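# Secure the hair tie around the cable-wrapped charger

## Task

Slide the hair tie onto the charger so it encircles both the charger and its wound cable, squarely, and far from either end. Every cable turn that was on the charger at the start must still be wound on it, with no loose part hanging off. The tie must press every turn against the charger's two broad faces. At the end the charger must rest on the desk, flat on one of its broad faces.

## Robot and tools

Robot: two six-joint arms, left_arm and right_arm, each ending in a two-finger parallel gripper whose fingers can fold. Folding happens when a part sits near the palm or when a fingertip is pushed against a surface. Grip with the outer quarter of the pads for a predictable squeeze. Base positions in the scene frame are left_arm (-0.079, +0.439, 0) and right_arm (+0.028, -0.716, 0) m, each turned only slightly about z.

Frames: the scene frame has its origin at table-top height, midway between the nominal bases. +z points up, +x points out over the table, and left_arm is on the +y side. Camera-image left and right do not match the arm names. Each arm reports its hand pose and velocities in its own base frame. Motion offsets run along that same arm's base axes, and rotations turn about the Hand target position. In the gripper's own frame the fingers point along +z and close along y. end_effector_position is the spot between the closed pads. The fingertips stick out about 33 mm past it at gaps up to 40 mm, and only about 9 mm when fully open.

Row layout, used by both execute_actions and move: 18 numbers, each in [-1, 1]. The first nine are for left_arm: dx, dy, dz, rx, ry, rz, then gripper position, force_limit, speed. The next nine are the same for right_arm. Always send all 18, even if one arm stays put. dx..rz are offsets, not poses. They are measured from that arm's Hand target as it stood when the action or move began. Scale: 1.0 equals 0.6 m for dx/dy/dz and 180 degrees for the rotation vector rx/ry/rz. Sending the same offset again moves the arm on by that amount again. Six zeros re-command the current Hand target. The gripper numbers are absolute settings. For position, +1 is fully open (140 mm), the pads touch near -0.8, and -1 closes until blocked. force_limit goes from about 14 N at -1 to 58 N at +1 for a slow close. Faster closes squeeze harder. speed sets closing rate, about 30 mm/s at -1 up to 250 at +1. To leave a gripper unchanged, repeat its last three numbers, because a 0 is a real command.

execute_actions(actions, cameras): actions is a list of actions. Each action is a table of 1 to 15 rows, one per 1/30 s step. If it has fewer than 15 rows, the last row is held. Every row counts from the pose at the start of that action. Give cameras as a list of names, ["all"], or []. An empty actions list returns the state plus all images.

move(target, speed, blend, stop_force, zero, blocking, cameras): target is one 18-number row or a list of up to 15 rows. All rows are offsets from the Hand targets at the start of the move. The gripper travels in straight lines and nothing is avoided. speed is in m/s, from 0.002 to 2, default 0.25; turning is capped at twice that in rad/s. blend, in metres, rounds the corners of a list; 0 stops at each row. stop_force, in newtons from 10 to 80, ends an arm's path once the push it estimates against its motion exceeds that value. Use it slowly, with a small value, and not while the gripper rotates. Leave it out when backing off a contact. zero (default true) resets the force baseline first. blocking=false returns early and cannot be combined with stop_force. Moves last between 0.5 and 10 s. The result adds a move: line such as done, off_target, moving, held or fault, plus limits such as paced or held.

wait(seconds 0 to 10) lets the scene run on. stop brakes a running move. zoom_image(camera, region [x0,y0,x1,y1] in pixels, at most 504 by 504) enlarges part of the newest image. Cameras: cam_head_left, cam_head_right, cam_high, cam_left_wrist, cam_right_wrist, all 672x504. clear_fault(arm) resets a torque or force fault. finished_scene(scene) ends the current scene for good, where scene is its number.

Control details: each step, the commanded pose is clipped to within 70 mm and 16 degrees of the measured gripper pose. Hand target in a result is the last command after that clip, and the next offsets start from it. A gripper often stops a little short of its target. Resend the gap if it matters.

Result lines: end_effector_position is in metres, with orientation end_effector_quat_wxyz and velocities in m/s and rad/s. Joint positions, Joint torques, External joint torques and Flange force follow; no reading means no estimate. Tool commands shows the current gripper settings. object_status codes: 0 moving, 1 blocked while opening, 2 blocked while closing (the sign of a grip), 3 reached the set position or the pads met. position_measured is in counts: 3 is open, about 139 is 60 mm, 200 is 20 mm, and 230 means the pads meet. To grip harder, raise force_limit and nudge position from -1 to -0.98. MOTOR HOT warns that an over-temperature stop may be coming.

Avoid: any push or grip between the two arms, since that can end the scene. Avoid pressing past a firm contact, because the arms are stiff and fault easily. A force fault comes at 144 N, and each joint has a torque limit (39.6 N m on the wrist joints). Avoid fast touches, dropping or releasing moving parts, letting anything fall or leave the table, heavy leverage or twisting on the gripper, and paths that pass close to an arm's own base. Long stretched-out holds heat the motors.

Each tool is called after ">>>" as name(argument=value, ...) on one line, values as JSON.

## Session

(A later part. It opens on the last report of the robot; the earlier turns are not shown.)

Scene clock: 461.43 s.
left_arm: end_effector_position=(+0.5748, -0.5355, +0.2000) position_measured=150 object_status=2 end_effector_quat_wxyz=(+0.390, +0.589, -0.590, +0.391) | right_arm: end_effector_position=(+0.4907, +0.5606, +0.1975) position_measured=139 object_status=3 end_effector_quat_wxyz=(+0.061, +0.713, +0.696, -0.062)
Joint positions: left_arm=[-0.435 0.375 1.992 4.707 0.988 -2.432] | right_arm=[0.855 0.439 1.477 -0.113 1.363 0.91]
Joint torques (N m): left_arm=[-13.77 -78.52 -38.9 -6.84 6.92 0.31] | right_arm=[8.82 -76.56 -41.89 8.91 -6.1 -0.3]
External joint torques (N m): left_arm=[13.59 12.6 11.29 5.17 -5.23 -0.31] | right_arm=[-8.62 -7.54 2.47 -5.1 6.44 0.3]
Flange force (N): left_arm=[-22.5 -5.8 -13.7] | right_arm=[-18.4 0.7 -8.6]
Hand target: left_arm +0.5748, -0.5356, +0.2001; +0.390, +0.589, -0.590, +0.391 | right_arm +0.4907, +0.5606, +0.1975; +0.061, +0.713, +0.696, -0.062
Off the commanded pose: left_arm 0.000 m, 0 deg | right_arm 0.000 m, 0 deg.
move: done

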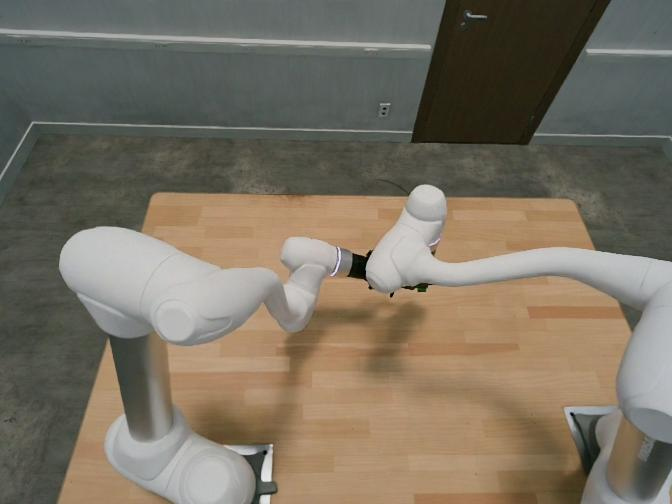

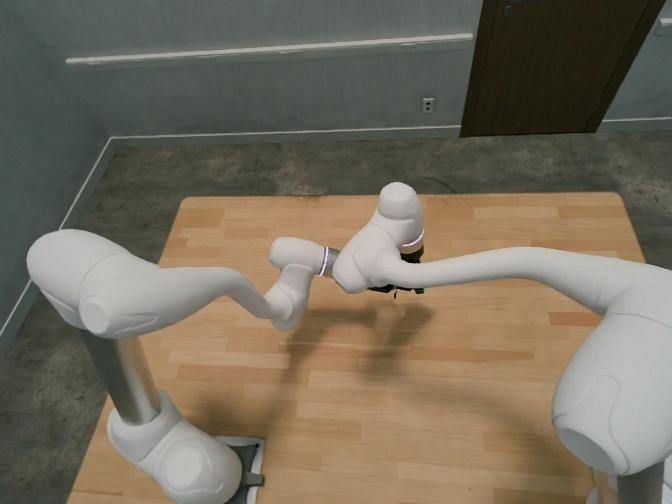

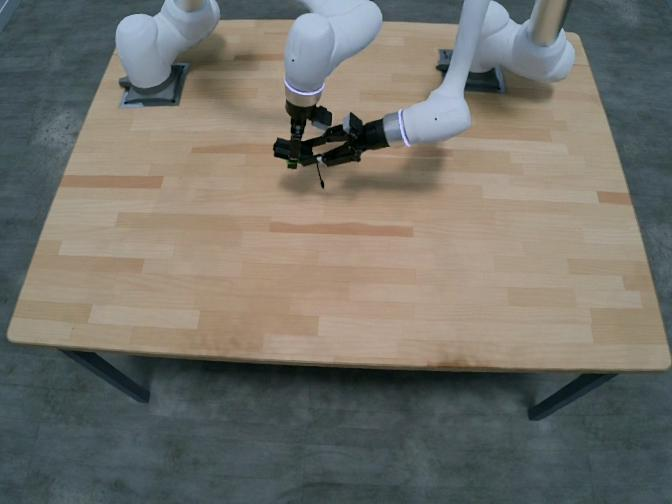

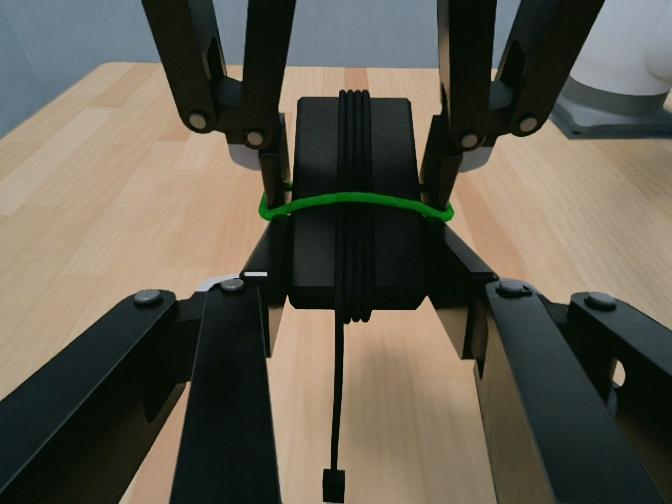

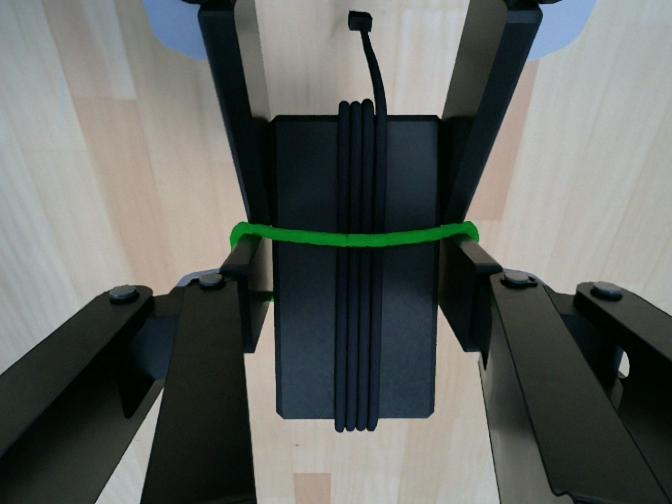

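>>> move(target=[0,0,0,0,0,0,-1,0,-1,-0.00015,-0.0062,0.0025,0,0,0,-0.079,0,-1], speed=0.03, cameras=["cam_left_wrist","cam_right_wrist"])

>>> zoom_image(camera="cam_left_wrist", region=[230, 70, 480, 250])

Scene clock: 471.50 s.
left_arm: end_effector_position=(+0.5748, -0.5356, +0.2001) position_measured=150 object_status=2 end_effector_quat_wxyz=(+0.390, +0.589, -0.590, +0.391) | right_arm: end_effector_position=(+0.4906, +0.5569, +0.1990) position_measured=139 object_status=3 end_effector_quat_wxyz=(+0.061, +0.713, +0.696, -0.062)
Joint positions: left_arm=[-0.435 0.375 1.992 4.707 0.988 -2.432] | right_arm=[0.852 0.433 1.482 -0.114 1.363 0.907]
Joint torques (N m): left_arm=[-1.36 -71.13 -28.87 -2.86 2.69 0.29] | right_arm=[-2.03 -85.47 -38.12 4.33 0.13 -0.3]
External joint torques (N m): left_arm=[1.55 5.35 1.32 1.2 -1.02 -0.29] | right_arm=[2.17 1.77 -1.27 -0.52 0.22 0.3]
Flange force (N): left_arm=[-5.3 -5.7 1.5] | right_arm=[6.3 1.1 -1.8]
Hand target: left_arm +0.5748, -0.5356, +0.2001; +0.390, +0.589, -0.590, +0.391 | right_arm +0.4906, +0.5569, +0.1990; +0.061, +0.713, +0.696, -0.062
Off the commanded pose: left_arm 0.000 m, 0 deg | right_arm 0.000 m, 0 deg.
move: done
Images, in order (width x height): cam_left_wrist 672x504, cam_right_wrist 672x504.

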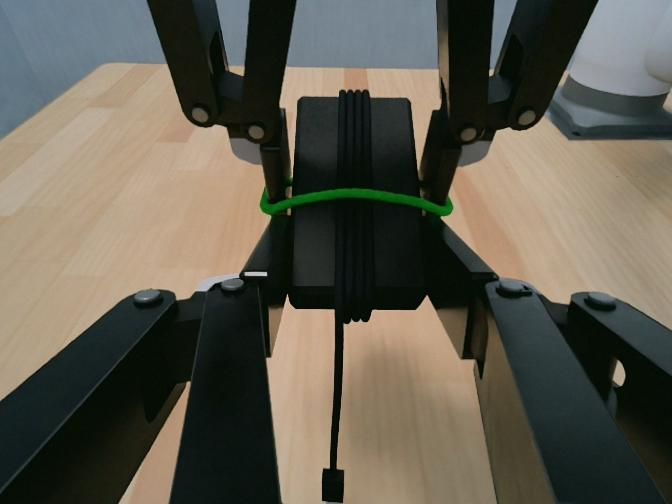

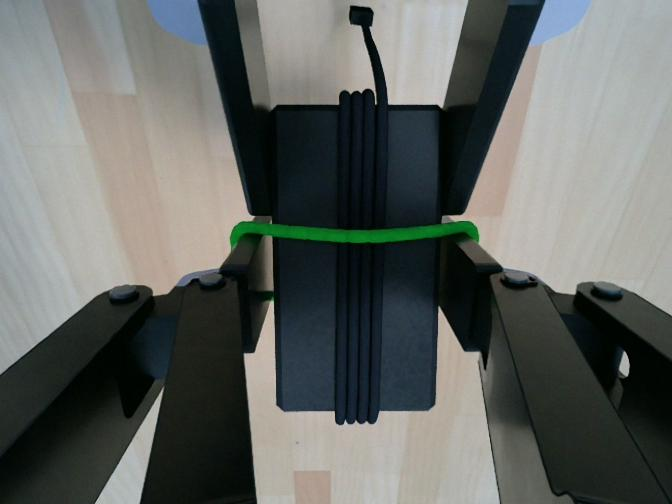

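Scaled by 2.016.

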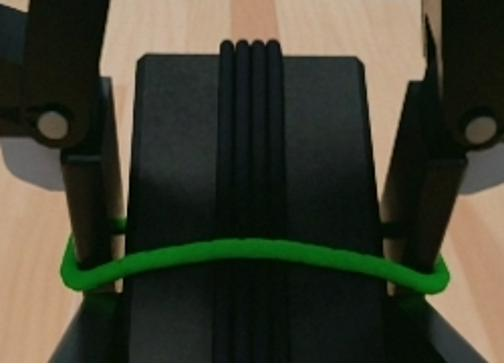

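>>> move(target=[0,0,0,0,0,0,-0.98,1,-1,-0.0001,-0.0031,0.0013,0,0,0,-0.079,0,-1], speed=0.03, cameras=[])

>>> move(target=[0,0,-0.1667,-0.0556,0,0,-0.98,1,-1,0,0.001,-0.1517,-0.0556,0.0013,0,-0.079,0,-1], speed=0.05, cameras=["all"])

>>> zoom_image(camera="cam_high", region=[230, 90, 380, 200])

Scene clock: 498.43 s.
left_arm: end_effector_position=(+0.5748, -0.5356, +0.2001) position_measured=151 object_status=2 end_effector_quat_wxyz=(+0.390, +0.589, -0.590, +0.391) | right_arm: end_effector_position=(+0.4906, +0.5550, +0.1998) position_measured=139 object_status=3 end_effector_quat_wxyz=(+0.061, +0.713, +0.696, -0.062)
Joint positions: left_arm=[-0.435 0.375 1.992 4.707 0.988 -2.432] | right_arm=[0.85 0.431 1.484 -0.114 1.363 0.905]
Joint torques (N m): left_arm=[-1 -70.5 -28.7 -2.73 2.6 0.29] | right_arm=[-2.12 -85.26 -38.26 4.25 0.21 -0.27]
External joint torques (N m): left_arm=[1.02 4.61 1.11 1.07 -0.92 -0.29] | right_arm=[2.09 2.28 -1.15 -0.45 0.12 0.27]
Flange force (N): left_arm=[-4.2 -4.8 1.7] | right_arm=[6.6 1.5 -1.3]
Hand target: left_arm +0.5748, -0.5356, +0.2001; +0.390, +0.589, -0.590, +0.391 | right_arm +0.4906, +0.5550, +0.1998; +0.061, +0.713, +0.696, -0.062
Off the commanded pose: left_arm 0.000 m, 0 deg | right_arm 0.000 m, 0 deg.
move: done
No camera images: "cameras" was empty.

Scene clock: 500.73 s.
left_arm: end_effector_position=(+0.5748, -0.5355, +0.1001) position_measured=151 object_status=2 end_effector_quat_wxyz=(+0.440, +0.553, -0.554, +0.441) | right_arm: end_effector_position=(+0.4906, +0.5556, +0.1088) position_measured=139 object_status=3 end_effector_quat_wxyz=(+0.121, +0.705, +0.688, -0.124)
Joint positions: left_arm=[-0.409 0.593 2.054 4.456 1.18 -2.06] | right_arm=[0.894 0.567 1.476 -0.213 1.384 0.988]
Joint torques (N m): left_arm=[-0.92 -79.82 -18.61 -2.7 3.67 0.3] | right_arm=[-2.02 -95.27 -35.38 3.86 0.64 -0.31]
External joint torques (N m): left_arm=[1.23 4 1.12 0.99 -1.28 -0.3] | right_arm=[1.96 2.4 -1.3 -0.56 0.11 0.31]
Flange force (N): left_arm=[-5.0 -3.3 -0.5] | right_arm=[6.8 1.8 -1.7]
Hand target: left_arm +0.5748, -0.5356, +0.1000; +0.440, +0.553, -0.554, +0.441 | right_arm +0.4906, +0.5556, +0.1088; +0.121, +0.705, +0.688, -0.124
Off the commanded pose: left_arm 0.000 m, 0 deg | right_arm 0.000 m, 0 deg.
move: done

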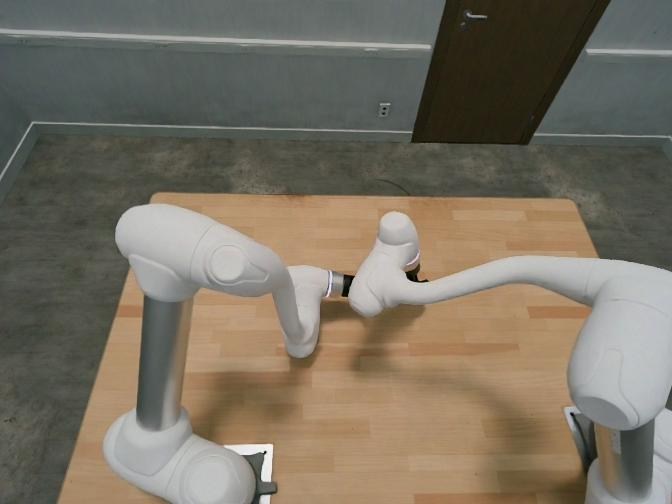

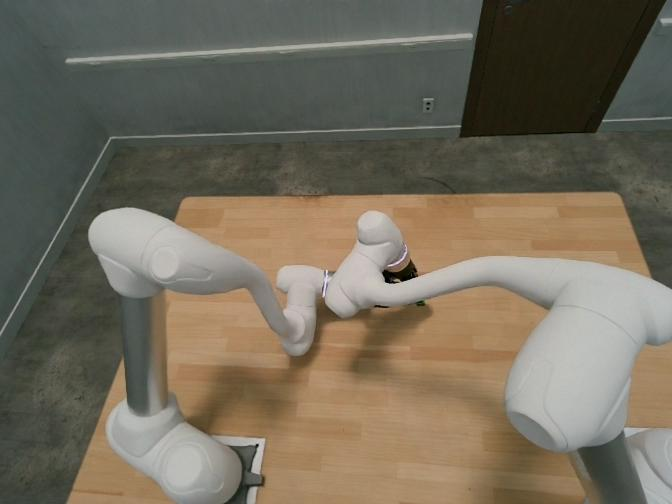

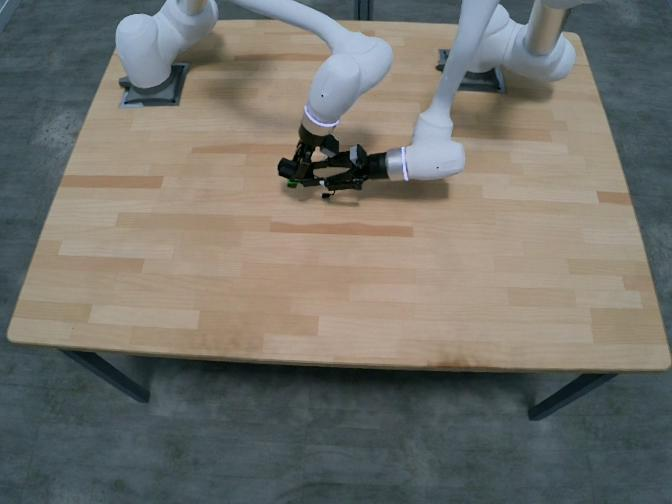

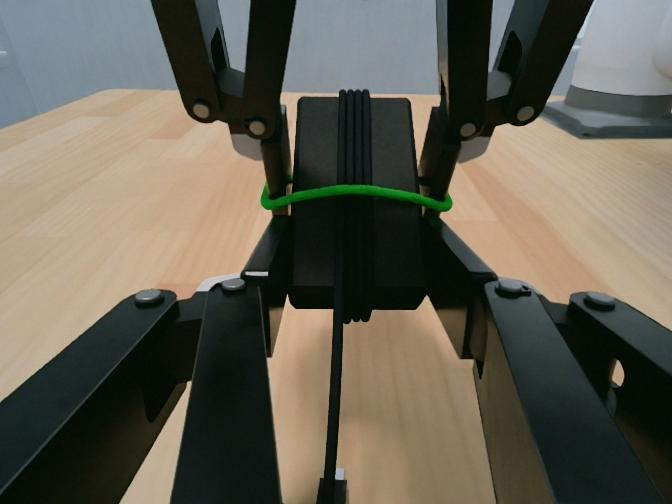

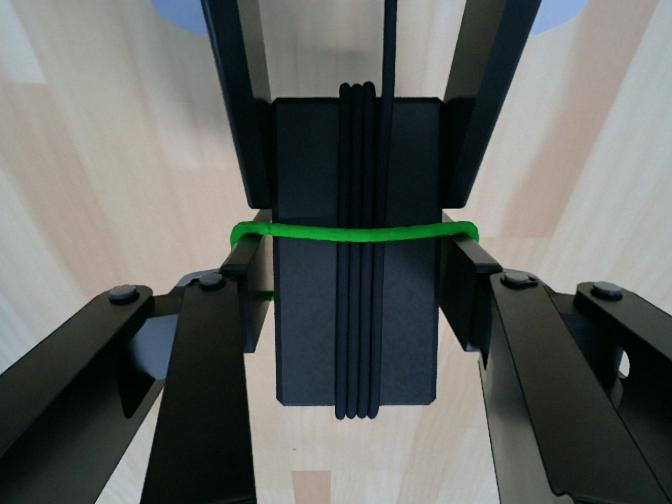

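Scaled by 3.360.

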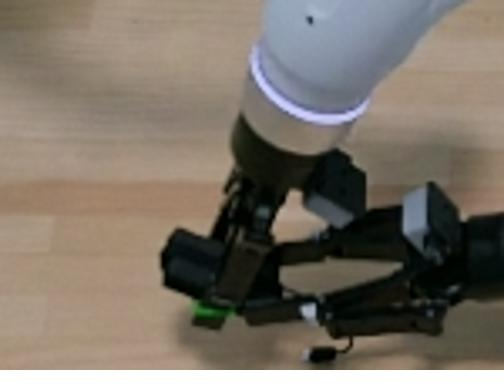

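>>> move(target=[0,0,-0.0833,0,0,0,-0.98,1,-1,0,0,-0.0833,0,0,0,-0.079,0,-1], speed=0.05, cameras=["cam_left_wrist","cam_right_wrist","cam_high"])

>>> zoom_image(camera="cam_high", region=[230, 110, 380, 220])

Scene clock: 509.10 s.
left_arm: end_effector_position=(+0.5748, -0.5356, +0.0501) position_measured=151 object_status=2 end_effector_quat_wxyz=(+0.440, +0.553, -0.554, +0.441) | right_arm: end_effector_position=(+0.4906, +0.5556, +0.0588) position_measured=139 object_status=3 end_effector_quat_wxyz=(+0.121, +0.705, +0.688, -0.124)
Joint positions: left_arm=[-0.409 0.675 2.054 4.425 1.202 -1.976] | right_arm=[0.894 0.606 1.511 -0.216 1.312 1.004]
Joint torques (N m): left_arm=[-0.77 -84.05 -15.43 -2.42 3.77 0.31] | right_arm=[-2.02 -97.15 -33.72 3.71 0.74 -0.33]
External joint torques (N m): left_arm=[0.73 4.55 1.15 0.92 -1.26 -0.31] | right_arm=[2.06 2.7 -1.29 -0.56 0.01 0.33]
Flange force (N): left_arm=[-5.9 -2.9 0.4] | right_arm=[7.2 1.8 -0.9]
Hand target: left_arm +0.5748, -0.5356, +0.0501; +0.440, +0.553, -0.554, +0.441 | right_arm +0.4906, +0.5556, +0.0588; +0.121, +0.705, +0.688, -0.124
Off the commanded pose: left_arm 0.000 m, 0 deg | right_arm 0.000 m, 0 deg.
move: done
Images, in order (width x height): cam_high 672x504, cam_left_wrist 672x504, cam_right_wrist 672x504.

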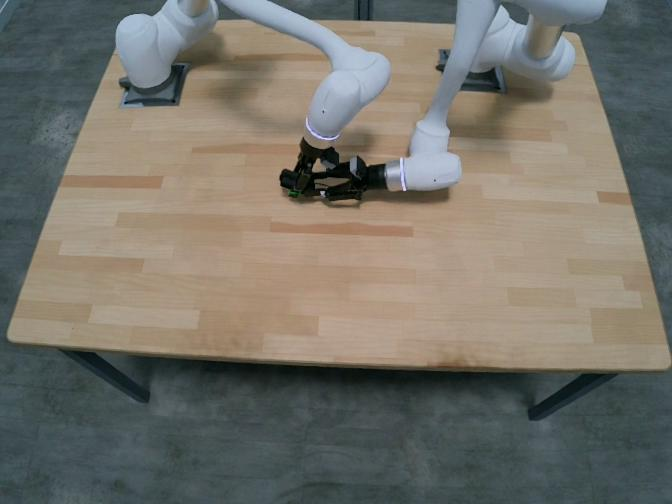

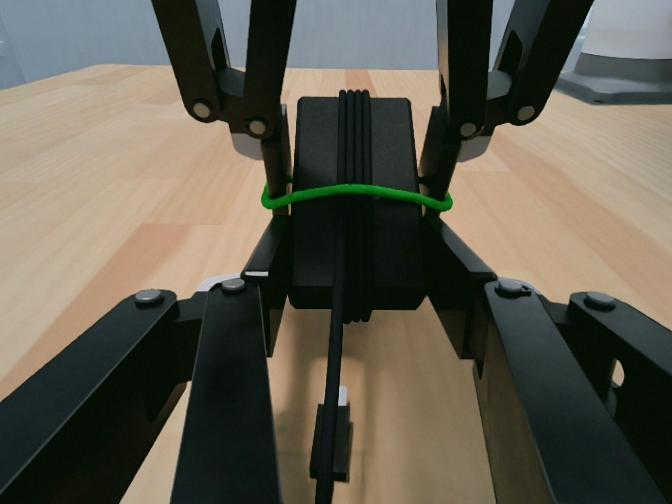

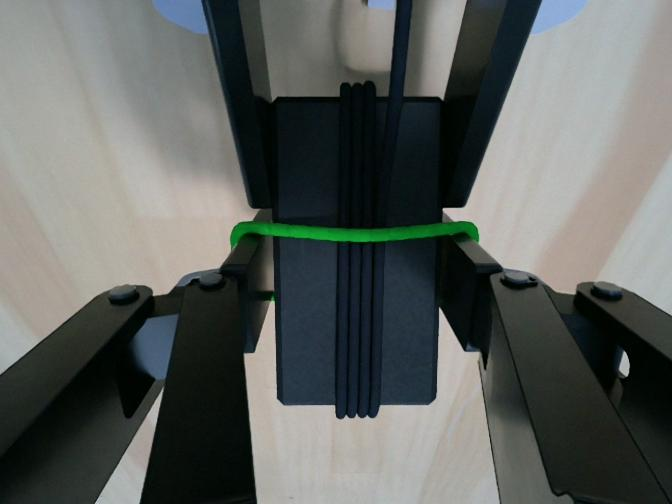

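Scaled by 3.360.

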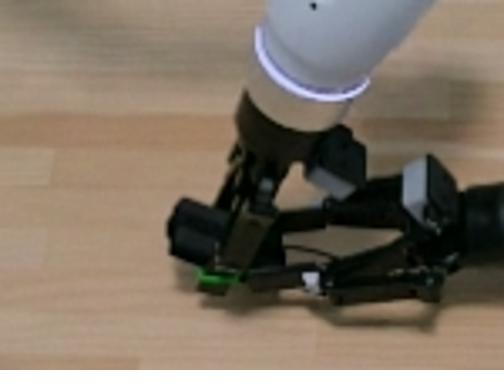

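>>> move(target=[0,0,-0.02,0,0,0,-0.98,1,-1,0,0,-0.02,0,0,0,-0.079,0,-1], speed=0.01, stop_force=10)

>>> move(target=[0,0,-0.005,0,0,0,-0.98,1,-1,0,0,-0.005,0,0,0,-0.079,0,-1], speed=0.008, stop_force=10)

Scene clock: 517.37 s.
left_arm: end_effector_position=(+0.5748, -0.5356, +0.0462) position_measured=151 object_status=2 end_effector_quat_wxyz=(+0.440, +0.553, -0.554, +0.441) | right_arm: end_effector_position=(+0.4906, +0.5556, +0.0468) position_measured=139 object_status=3 end_effector_quat_wxyz=(+0.121, +0.705, +0.688, -0.124)
Joint positions: left_arm=[-0.409 0.681 2.054 4.422 1.204 -1.969] | right_arm=[0.894 0.617 1.519 -0.218 1.294 1.008]
Joint torques (N m): left_arm=[-3.73 -64.82 -16.66 -3.24 5.03 0.33] | right_arm=[-1.75 -94.8 -32.24 3.85 0.2 -0.32]
External joint torques (N m): left_arm=[3.66 -14.75 2.69 1.76 -2.52 -0.33] | right_arm=[1.81 -0.37 -2.38 -0.72 0.56 0.32]
Flange force (N): left_arm=[24.4 10.1 -17.3] | right_arm=[4.9 1.4 -4.3]
Hand target: left_arm +0.5748, -0.5356, +0.0462; +0.440, +0.553, -0.554, +0.441 (not the last commanded pose) | right_arm +0.4906, +0.5556, +0.0468; +0.121, +0.705, +0.688, -0.124
Off the commanded pose: left_arm 0.008 m, 0 deg | right_arm 0.000 m, 0 deg.
move: contact (left_arm)

Scene clock: 518.43 s.
left_arm: end_effector_position=(+0.5748, -0.5356, +0.0460) position_measured=151 object_status=2 end_effector_quat_wxyz=(+0.440, +0.553, -0.554, +0.441) | right_arm: end_effector_position=(+0.4906, +0.5556, +0.0438) position_measured=139 object_status=3 end_effector_quat_wxyz=(+0.121, +0.705, +0.688, -0.124)
Joint positions: left_arm=[-0.409 0.682 2.054 4.422 1.204 -1.969] | right_arm=[0.894 0.619 1.52 -0.218 1.29 1.009]
Joint torques (N m): left_arm=[-6.27 -46.14 -13.79 -3.5 5.29 0.29] | right_arm=[-1.96 -94.65 -32.14 3.83 0.09 -0.33]
External joint torques (N m): left_arm=[6.2 -33.4 -0.14 2.03 -2.78 -0.29] | right_arm=[2.07 -0.49 -2.29 -0.73 0.67 0.33]
Flange force (N): left_arm=[53.2 15.4 -30.8] | right_arm=[4.8 0.9 -4.5]
Hand target: left_arm +0.5748, -0.5356, +0.0460; +0.440, +0.553, -0.554, +0.441 (not the last commanded pose) | right_arm +0.4906, +0.5556, +0.0438; +0.121, +0.705, +0.688, -0.124
Off the commanded pose: left_arm 0.003 m, 0 deg | right_arm 0.000 m, 0 deg.
move: contact (left_arm)

>>> move(target=[0,0,0.0068,0,0,0,-0.98,1,-1,0,0,0.025,0,0,0,-0.079,0,-1], speed=0.03, cameras=["all"])

>>> zoom_image(camera="cam_left_wrist", region=[230, 70, 480, 250])

>>> zoom_image(camera="cam_right_wrist", region=[200, 60, 500, 420])

>>> zoom_image(camera="cam_high", region=[260, 110, 480, 230])

Scene clock: 535.70 s.
left_arm: end_effector_position=(+0.5748, -0.5356, +0.0500) position_measured=151 object_status=2 end_effector_quat_wxyz=(+0.440, +0.553, -0.554, +0.441) | right_arm: end_effector_position=(+0.4906, +0.5556, +0.0588) position_measured=139 object_status=3 end_effector_quat_wxyz=(+0.121, +0.705, +0.688, -0.124)
Joint positions: left_arm=[-0.409 0.675 2.054 4.425 1.202 -1.975] | right_arm=[0.894 0.606 1.511 -0.216 1.311 1.004]
Joint torques (N m): left_arm=[-1.83 -81.75 -14.21 -1.88 2.95 0.27] | right_arm=[-1.51 -99.48 -35.53 3.64 0.56 -0.28]
External joint torques (N m): left_arm=[1.57 2.44 0 0.38 -0.45 -0.27] | right_arm=[1.44 4.66 0.45 -0.49 0.2 0.28]
Flange force (N): left_arm=[-3.6 -3.5 -1.1] | right_arm=[6.7 1.6 1.9]
Hand target: left_arm +0.5748, -0.5356, +0.0500; +0.440, +0.553, -0.554, +0.441 | right_arm +0.4906, +0.5556, +0.0588; +0.121, +0.705, +0.688, -0.124
Off the commanded pose: left_arm 0.000 m, 0 deg | right_arm 0.000 m, 0 deg.
move: done

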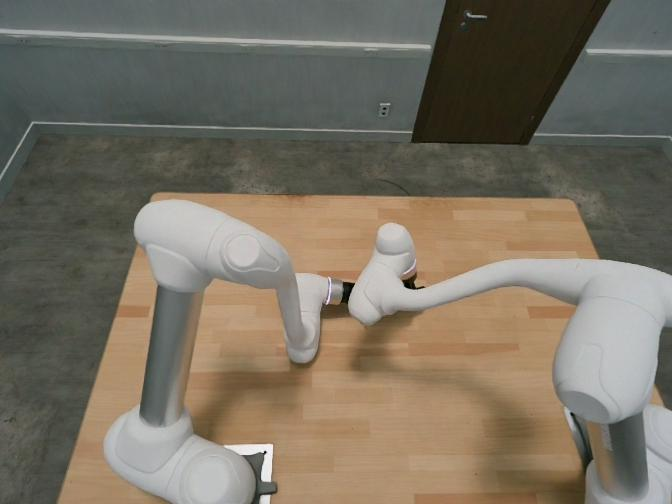

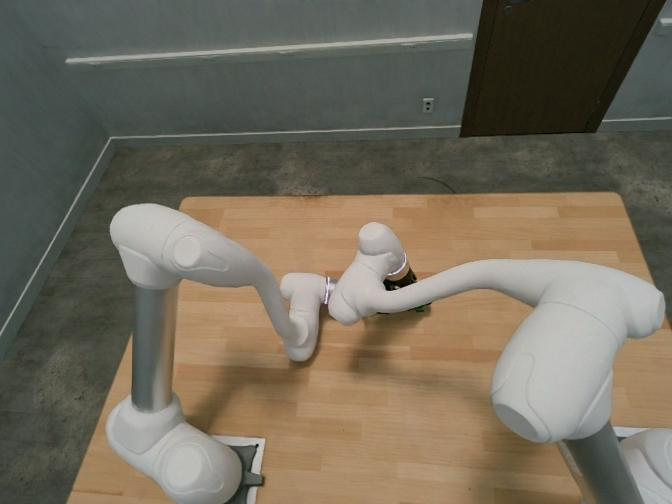

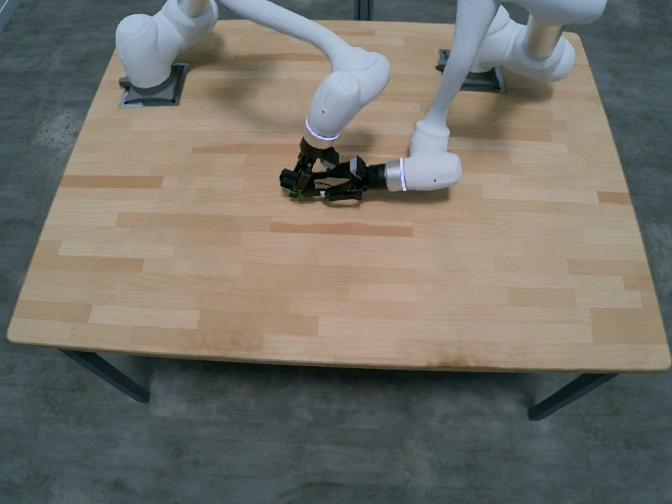

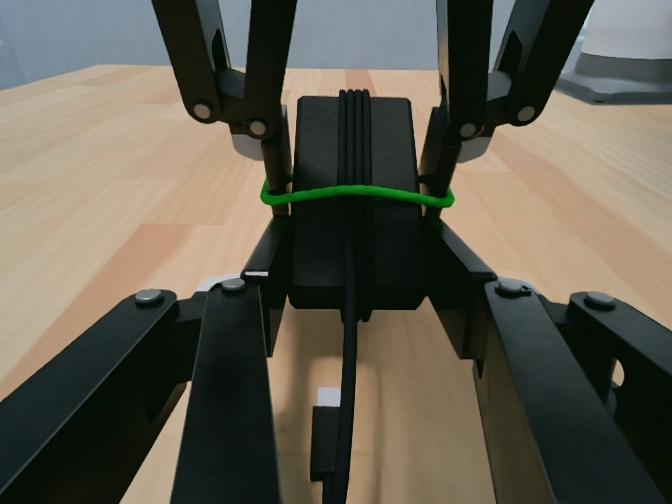

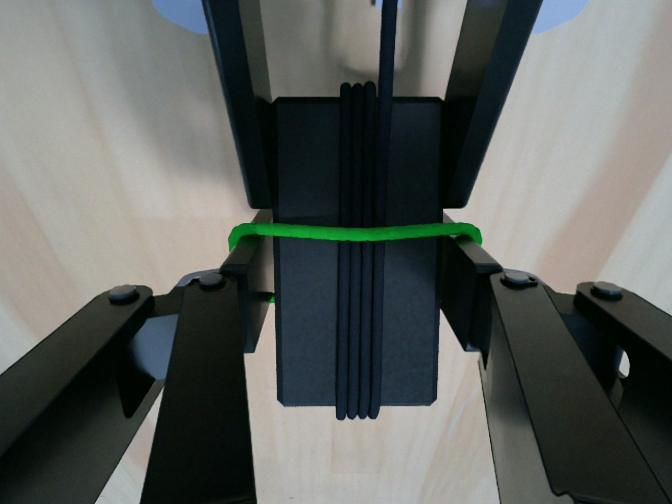

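Scaled by 2.016.

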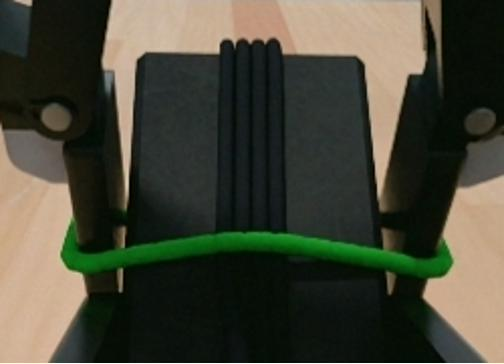

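Scaled by 1.400.

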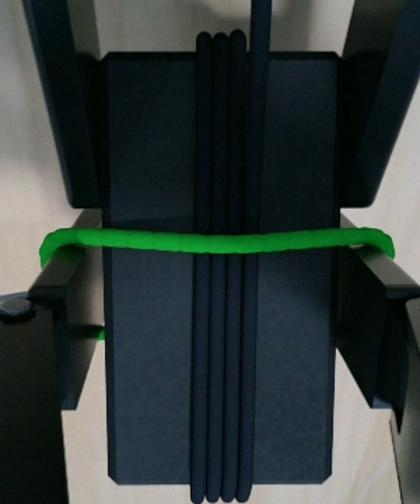

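Scaled by 2.291.

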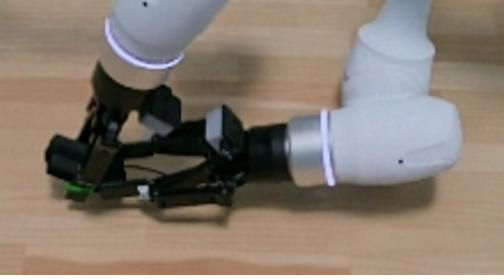

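>>> move(target=[0,0,0,0.0333,0,0,-0.98,1,-1,0,-0.001,-0.0093,0.0333,-0.0008,0,-0.079,0,-1], speed=0.04)

>>> move(target=[0,0,-0.015,0,0,0,-0.98,1,-1,0,0,-0.015,0,0,0,-0.079,0,-1], speed=0.01, stop_force=10, cameras=["cam_left_wrist","cam_right_wrist"])

Scene clock: 553.30 s.
left_arm: end_effector_position=(+0.5748, -0.5355, +0.0500) position_measured=151 object_status=2 end_effector_quat_wxyz=(+0.411, +0.575, -0.576, +0.411) | right_arm: end_effector_position=(+0.4906, +0.5550, +0.0532) position_measured=139 object_status=3 end_effector_quat_wxyz=(+0.085, +0.710, +0.693, -0.087)
Joint positions: left_arm=[-0.423 0.622 2.048 4.486 1.087 -2.056] | right_arm=[0.869 0.565 1.573 -0.164 1.2 0.967]
Joint torques (N m): left_arm=[-1.4 -80.41 -16.51 -2.05 2.86 0.33] | right_arm=[-1.72 -95.28 -35.02 3.79 0.45 -0.28]
External joint torques (N m): left_arm=[1.34 3.1 0.01 0.51 -0.51 -0.33] | right_arm=[1.63 5.15 0.33 -0.51 0.06 0.28]
Flange force (N): left_arm=[-4.0 -4.3 0.1] | right_arm=[7.3 2.0 3.0]
Hand target: left_arm +0.5748, -0.5356, +0.0500; +0.411, +0.575, -0.576, +0.411 | right_arm +0.4906, +0.5550, +0.0532; +0.085, +0.710, +0.693, -0.087
Off the commanded pose: left_arm 0.000 m, 0 deg | right_arm 0.000 m, 0 deg.
move: done

Scene clock: 554.80 s.
left_arm: end_effector_position=(+0.5748, -0.5356, +0.0410) position_measured=151 object_status=2 end_effector_quat_wxyz=(+0.411, +0.575, -0.576, +0.411) | right_arm: end_effector_position=(+0.4906, +0.5550, +0.0442) position_measured=139 object_status=3 end_effector_quat_wxyz=(+0.085, +0.710, +0.693, -0.087)
Joint positions: left_arm=[-0.423 0.637 2.048 4.479 1.09 -2.04] | right_arm=[0.869 0.573 1.579 -0.164 1.187 0.969]
Joint torques (N m): left_arm=[-1.35 -80.86 -15.93 -1.99 2.86 0.24] | right_arm=[-1.6 -95.41 -34.72 3.75 0.39 -0.28]
External joint torques (N m): left_arm=[1.26 2.88 0.01 0.48 -0.49 -0.24] | right_arm=[1.49 4.3 0.31 -0.51 0.13 0.28]
Flange force (N): left_arm=[-3.9 -3.8 0.1] | right_arm=[6.2 1.5 2.5]
Hand target: left_arm +0.5748, -0.5356, +0.0410; +0.411, +0.575, -0.576, +0.411 | right_arm +0.4906, +0.5550, +0.0442; +0.085, +0.710, +0.693, -0.087
Off the commanded pose: left_arm 0.000 m, 0 deg | right_arm 0.000 m, 0 deg.
move: done
Images, in order (width x height): cam_left_wrist 672x504, cam_right_wrist 672x504.

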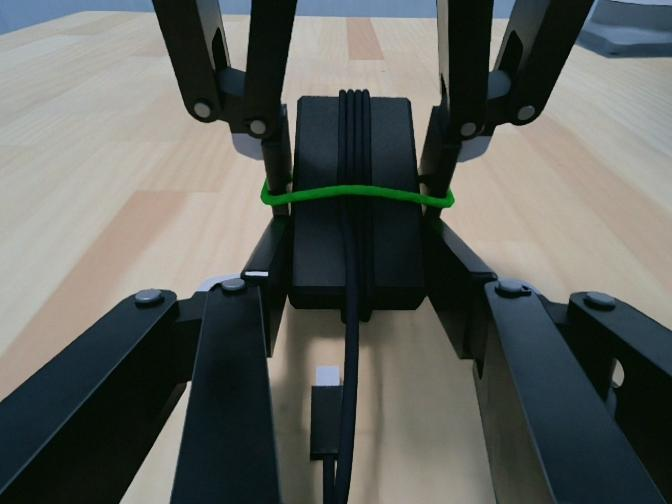

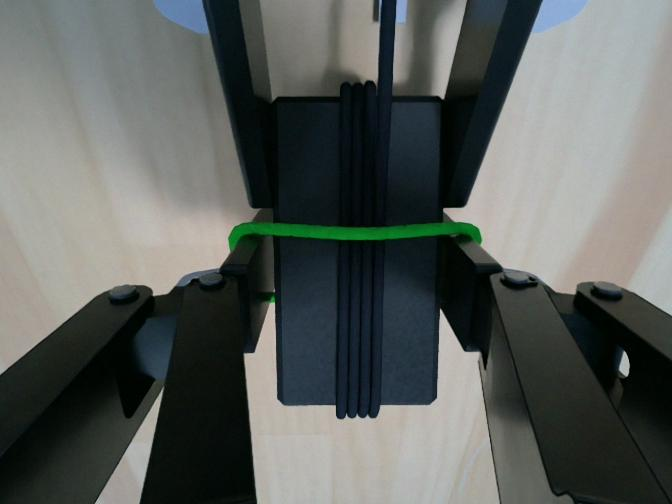

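>>> move(target=[0,0,-0.005,0,0,0,-0.98,1,-1,0,0,-0.005,0,0,0,-0.079,0,-1], speed=0.01, stop_force=10)

>>> move(target=[0,0,-0.0042,0,0,0,-0.98,1,-1,0,0,-0.0042,0,0,0,-0.079,0,-1], speed=0.008, stop_force=10)

Scene clock: 559.83 s.
left_arm: end_effector_position=(+0.5748, -0.5355, +0.0380) position_measured=151 object_status=2 end_effector_quat_wxyz=(+0.411, +0.575, -0.576, +0.411) | right_arm: end_effector_position=(+0.4906, +0.5550, +0.0412) position_measured=139 object_status=3 end_effector_quat_wxyz=(+0.085, +0.710, +0.693, -0.087)
Joint positions: left_arm=[-0.423 0.642 2.048 4.476 1.091 -2.034] | right_arm=[0.869 0.575 1.581 -0.165 1.182 0.97]
Joint torques (N m): left_arm=[-1.08 -80.84 -15.85 -1.94 2.82 0.26] | right_arm=[-1.88 -95.56 -34.61 3.75 0.39 -0.28]
External joint torques (N m): left_arm=[0.9 2.92 0.17 0.45 -0.46 -0.26] | right_arm=[1.71 4.11 0.23 -0.53 0.13 0.28]
Flange force (N): left_arm=[-3.8 -3.3 0.5] | right_arm=[6.3 1.2 2.3]
Hand target: left_arm +0.5748, -0.5356, +0.0380; +0.411, +0.575, -0.576, +0.411 | right_arm +0.4906, +0.5550, +0.0412; +0.085, +0.710, +0.693, -0.087
Off the commanded pose: left_arm 0.000 m, 0 deg | right_arm 0.000 m, 0 deg.
move: done

Scene clock: 560.90 s.
left_arm: end_effector_position=(+0.5748, -0.5356, +0.0355) position_measured=151 object_status=2 end_effector_quat_wxyz=(+0.411, +0.575, -0.576, +0.411) | right_arm: end_effector_position=(+0.4906, +0.5550, +0.0387) position_measured=139 object_status=3 end_effector_quat_wxyz=(+0.085, +0.710, +0.693, -0.087)
Joint positions: left_arm=[-0.423 0.646 2.048 4.474 1.092 -2.03] | right_arm=[0.869 0.578 1.582 -0.165 1.179 0.971]
Joint torques (N m): left_arm=[-1.62 -80.92 -15.69 -1.96 2.84 0.28] | right_arm=[-1.62 -95.68 -34.55 3.76 0.41 -0.3]
External joint torques (N m): left_arm=[1.9 2.46 0.1 0.47 -0.48 -0.28] | right_arm=[1.74 4.07 0.28 -0.53 0.11 0.3]
Flange force (N): left_arm=[-3.6 -3.8 -1.2] | right_arm=[6.1 1.0 2.4]
Hand target: left_arm +0.5748, -0.5356, +0.0355; +0.411, +0.575, -0.576, +0.411 | right_arm +0.4906, +0.5550, +0.0387; +0.085, +0.710, +0.693, -0.087
Off the commanded pose: left_arm 0.000 m, 0 deg | right_arm 0.000 m, 0 deg.
move: done

>>> move(target=[0,0,-0.0025,0,0,0,-0.98,1,-1,0,0,-0.0025,0,0,0,-0.079,0,-1], speed=0.006, stop_force=10)

>>> move(target=[0,0,-0.0025,0,0,0,-0.98,1,-1,0,0,-0.0025,0,0,0,-0.079,0,-1], speed=0.006, stop_force=10, zero=false, cameras=["cam_left_wrist","cam_right_wrist"])

Scene clock: 565.10 s.
left_arm: end_effector_position=(+0.5748, -0.5356, +0.0340) position_measured=151 object_status=2 end_effector_quat_wxyz=(+0.411, +0.575, -0.576, +0.411) | right_arm: end_effector_position=(+0.4906, +0.5550, +0.0372) position_measured=139 object_status=3 end_effector_quat_wxyz=(+0.085, +0.710, +0.693, -0.087)
Joint positions: left_arm=[-0.423 0.649 2.048 4.473 1.093 -2.027] | right_arm=[0.869 0.579 1.583 -0.165 1.176 0.971]
Joint torques (N m): left_arm=[-1.1 -79.87 -14.98 -1.76 2.35 0.33] | right_arm=[-1.56 -95.96 -34.5 3.75 0.37 -0.28]
External joint torques (N m): left_arm=[1.26 1.56 -0.47 0.29 0.02 -0.33] | right_arm=[1.61 4.75 0.27 -0.51 0.14 0.28]
Flange force (N): left_arm=[-2.1 -3.6 -0.7] | right_arm=[6.9 1.7 2.8]
Hand target: left_arm +0.5748, -0.5356, +0.0340; +0.411, +0.575, -0.576, +0.411 | right_arm +0.4906, +0.5550, +0.0372; +0.085, +0.710, +0.693, -0.087
Off the commanded pose: left_arm 0.000 m, 0 deg | right_arm 0.000 m, 0 deg.
move: done

Scene clock: 566.17 s.
left_arm: end_effector_position=(+0.5748, -0.5356, +0.0330) position_measured=151 object_status=2 end_effector_quat_wxyz=(+0.411, +0.575, -0.576, +0.411) | right_arm: end_effector_position=(+0.4906, +0.5550, +0.0357) position_measured=139 object_status=3 end_effector_quat_wxyz=(+0.085, +0.710, +0.693, -0.087)
Joint positions: left_arm=[-0.423 0.65 2.048 4.472 1.093 -2.025] | right_arm=[0.869 0.58 1.584 -0.165 1.174 0.972]
Joint torques (N m): left_arm=[-2.33 -72.19 -11.93 -0.62 -0.44 0.26] | right_arm=[-1.72 -95.31 -33.94 3.77 0.4 -0.27]
External joint torques (N m): left_arm=[2.49 -6.43 -3.49 -0.87 2.81 -0.26] | right_arm=[1.76 3.23 -0.47 -0.52 0.11 0.27]
Flange force (N): left_arm=[7.3 -2.8 -6.6] | right_arm=[6.3 1.4 1.1]
Hand target: left_arm +0.5748, -0.5356, +0.0330; +0.411, +0.575, -0.576, +0.411 | right_arm +0.4906, +0.5550, +0.0357; +0.085, +0.710, +0.693, -0.087
Off the commanded pose: left_arm 0.000 m, 0 deg | right_arm 0.000 m, 0 deg.
move: contact (left_arm)
Images, in order (width x height): cam_left_wrist 672x504, cam_right_wrist 672x504.

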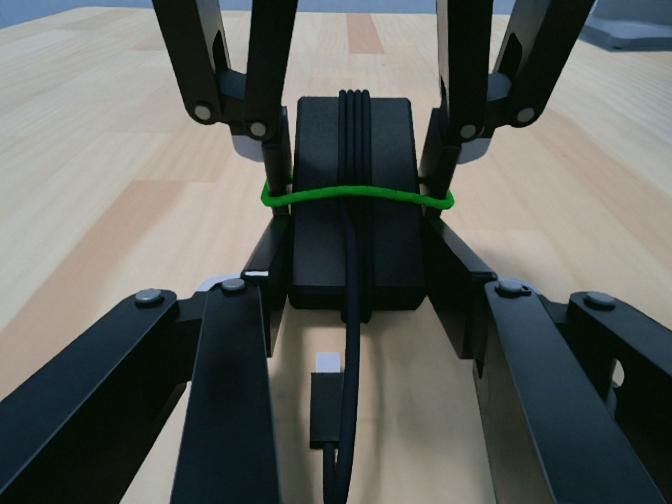

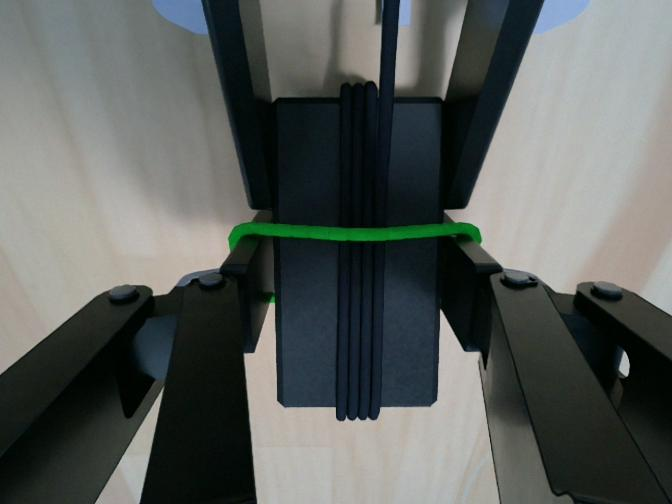

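>>> move(target=[0,0,0,0,0,0,-0.98,1,-1,0.0004,0.0182,0.0375,0,0,0,-0.079,0,-1], speed=0.04, cameras=["cam_left_wrist","cam_right_wrist"])

>>> zoom_image(camera="cam_left_wrist", region=[230, 70, 480, 250])

>>> zoom_image(camera="cam_right_wrist", region=[200, 60, 500, 420])

Scene clock: 583.47 s.
left_arm: end_effector_position=(+0.5748, -0.5356, +0.0330) position_measured=151 object_status=2 end_effector_quat_wxyz=(+0.411, +0.575, -0.576, +0.411) | right_arm: end_effector_position=(+0.4908, +0.5659, +0.0582) position_measured=139 object_status=3 end_effector_quat_wxyz=(+0.085, +0.710, +0.693, -0.087)
Joint positions: left_arm=[-0.423 0.65 2.048 4.472 1.093 -2.025] | right_arm=[0.877 0.573 1.55 -0.161 1.217 0.972]
Joint torques (N m): left_arm=[-4.12 -69.57 -10.7 0 -1.25 0.32] | right_arm=[-1.84 -99.7 -37.41 3.57 0.52 -0.32]
External joint torques (N m): left_arm=[4.07 -8.87 -4.71 -1.5 3.63 -0.32] | right_arm=[1.79 7.64 2.14 -0.24 -0.01 0.32]
Flange force (N): left_arm=[9.8 -3.7 -9.6] | right_arm=[7.7 1.2 6.3]
Hand target: left_arm +0.5748, -0.5356, +0.0330; +0.411, +0.575, -0.576, +0.411 | right_arm +0.4908, +0.5659, +0.0582; +0.085, +0.710, +0.693, -0.087
Off the commanded pose: left_arm 0.000 m, 0 deg | right_arm 0.000 m, 0 deg.
move: done
Images, in order (width x height): cam_left_wrist 672x504, cam_right_wrist 672x504.

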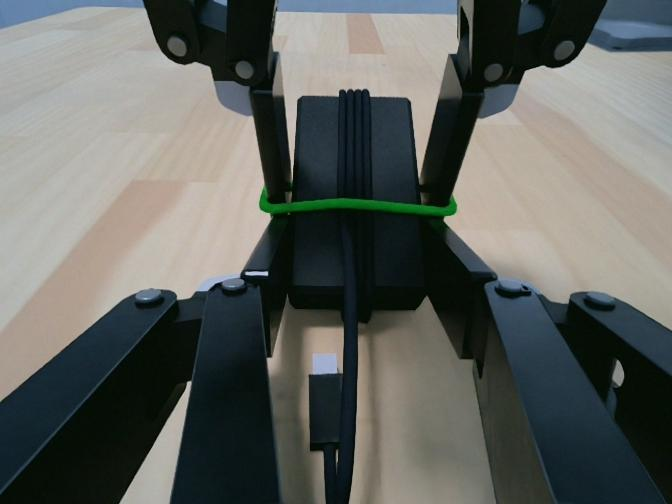

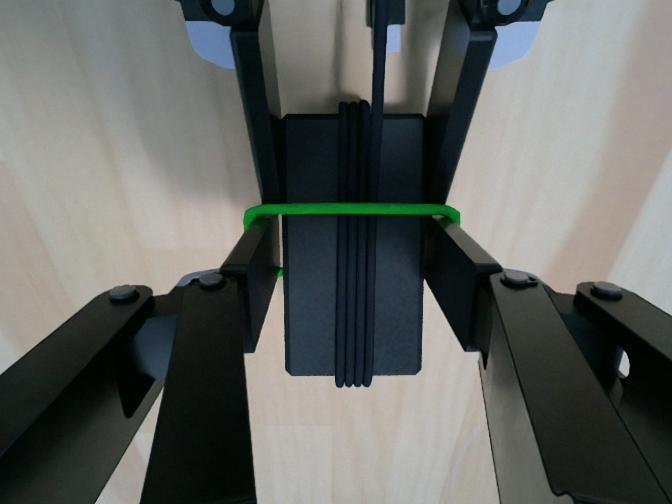

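Scaled by 2.016.

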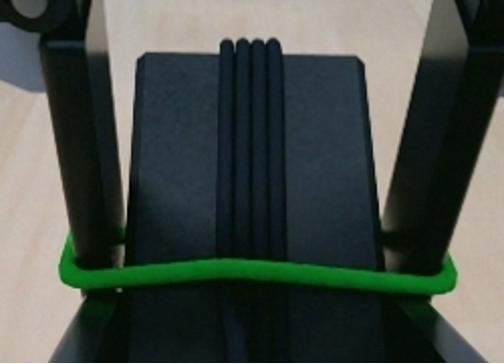

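Scaled by 1.400.

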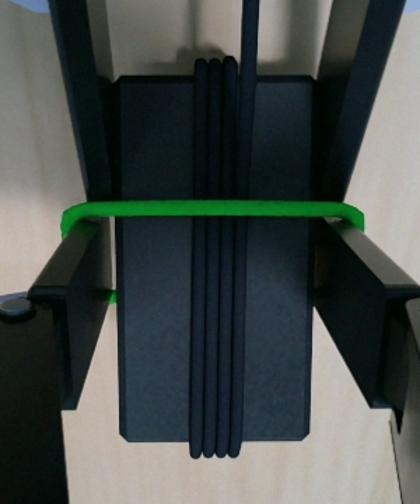

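>>> move(target=[0,0,0,0,0,0,-0.98,1,-1,0.0003,0.0109,0.0225,0,0,0,-0.079,0,-1], speed=0.04, cameras=["cam_left_wrist","cam_right_wrist"])

>>> zoom_image(camera="cam_left_wrist", region=[230, 70, 480, 250])

>>> zoom_image(camera="cam_right_wrist", region=[200, 60, 500, 420])

Scene clock: 588.30 s.
left_arm: end_effector_position=(+0.5748, -0.5356, +0.0330) position_measured=151 object_status=2 end_effector_quat_wxyz=(+0.411, +0.575, -0.576, +0.411) | right_arm: end_effector_position=(+0.4910, +0.5725, +0.0717) position_measured=139 object_status=3 end_effector_quat_wxyz=(+0.085, +0.710, +0.693, -0.087)
Joint positions: left_arm=[-0.423 0.65 2.048 4.472 1.093 -2.025] | right_arm=[0.882 0.569 1.528 -0.158 1.243 0.972]
Joint torques (N m): left_arm=[-4.37 -73.6 -13.03 -0.86 0.53 0.32] | right_arm=[-0.67 -94.96 -36.3 4.41 -0.66 -0.32]
External joint torques (N m): left_arm=[4.12 -4.94 -2.38 -0.63 1.85 -0.32] | right_arm=[0.65 3.12 0.57 -1.04 1.17 0.33]
Flange force (N): left_arm=[4.9 -3.3 -8.3] | right_arm=[4.1 1.5 0.4]
Hand target: left_arm +0.5748, -0.5356, +0.0330; +0.411, +0.575, -0.576, +0.411 | right_arm +0.4910, +0.5725, +0.0717; +0.085, +0.710, +0.693, -0.087
Off the commanded pose: left_arm 0.000 m, 0 deg | right_arm 0.000 m, 0 deg.
move: done
Images, in order (width x height): cam_left_wrist 672x504, cam_right_wrist 672x504.

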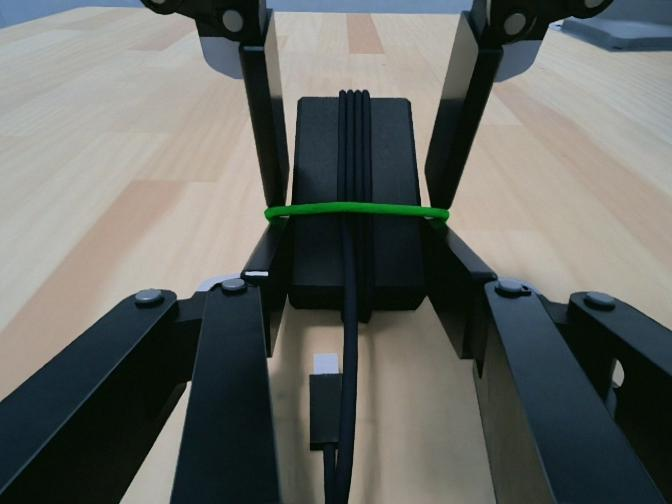

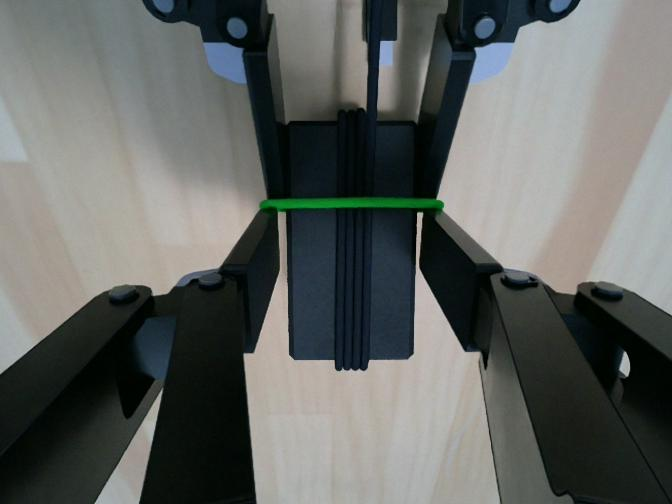

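Scaled by 2.016.

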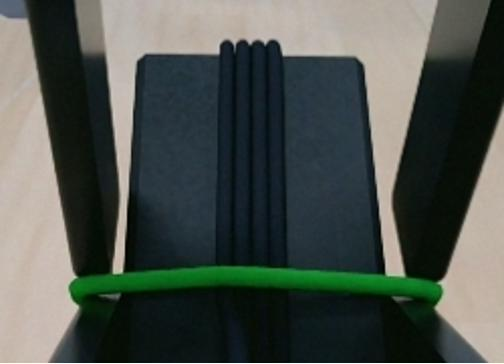

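Scaled by 1.400.

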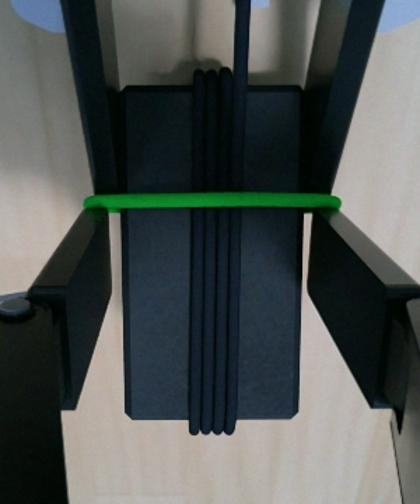

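>>> zoom_image(camera="cam_left_wrist", region=[250, 180, 330, 240])

>>> zoom_image(camera="cam_right_wrist", region=[240, 180, 320, 240])

>>> zoom_image(camera="cam_right_wrist", region=[400, 180, 480, 240])

Scaled by 6.300.

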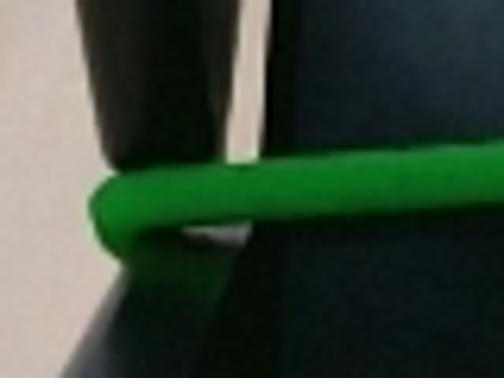

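Scaled by 6.300.

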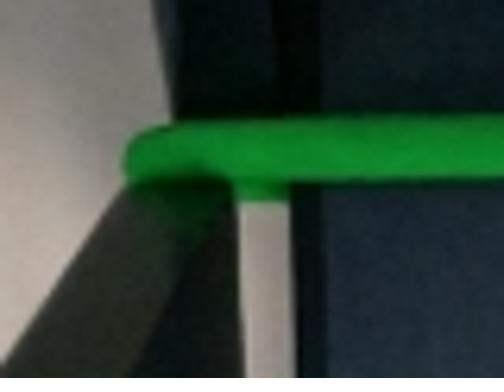

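Scaled by 6.300.

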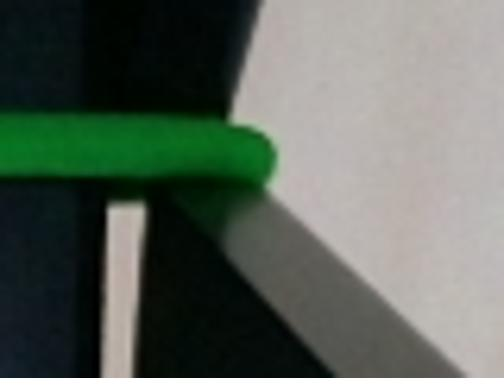

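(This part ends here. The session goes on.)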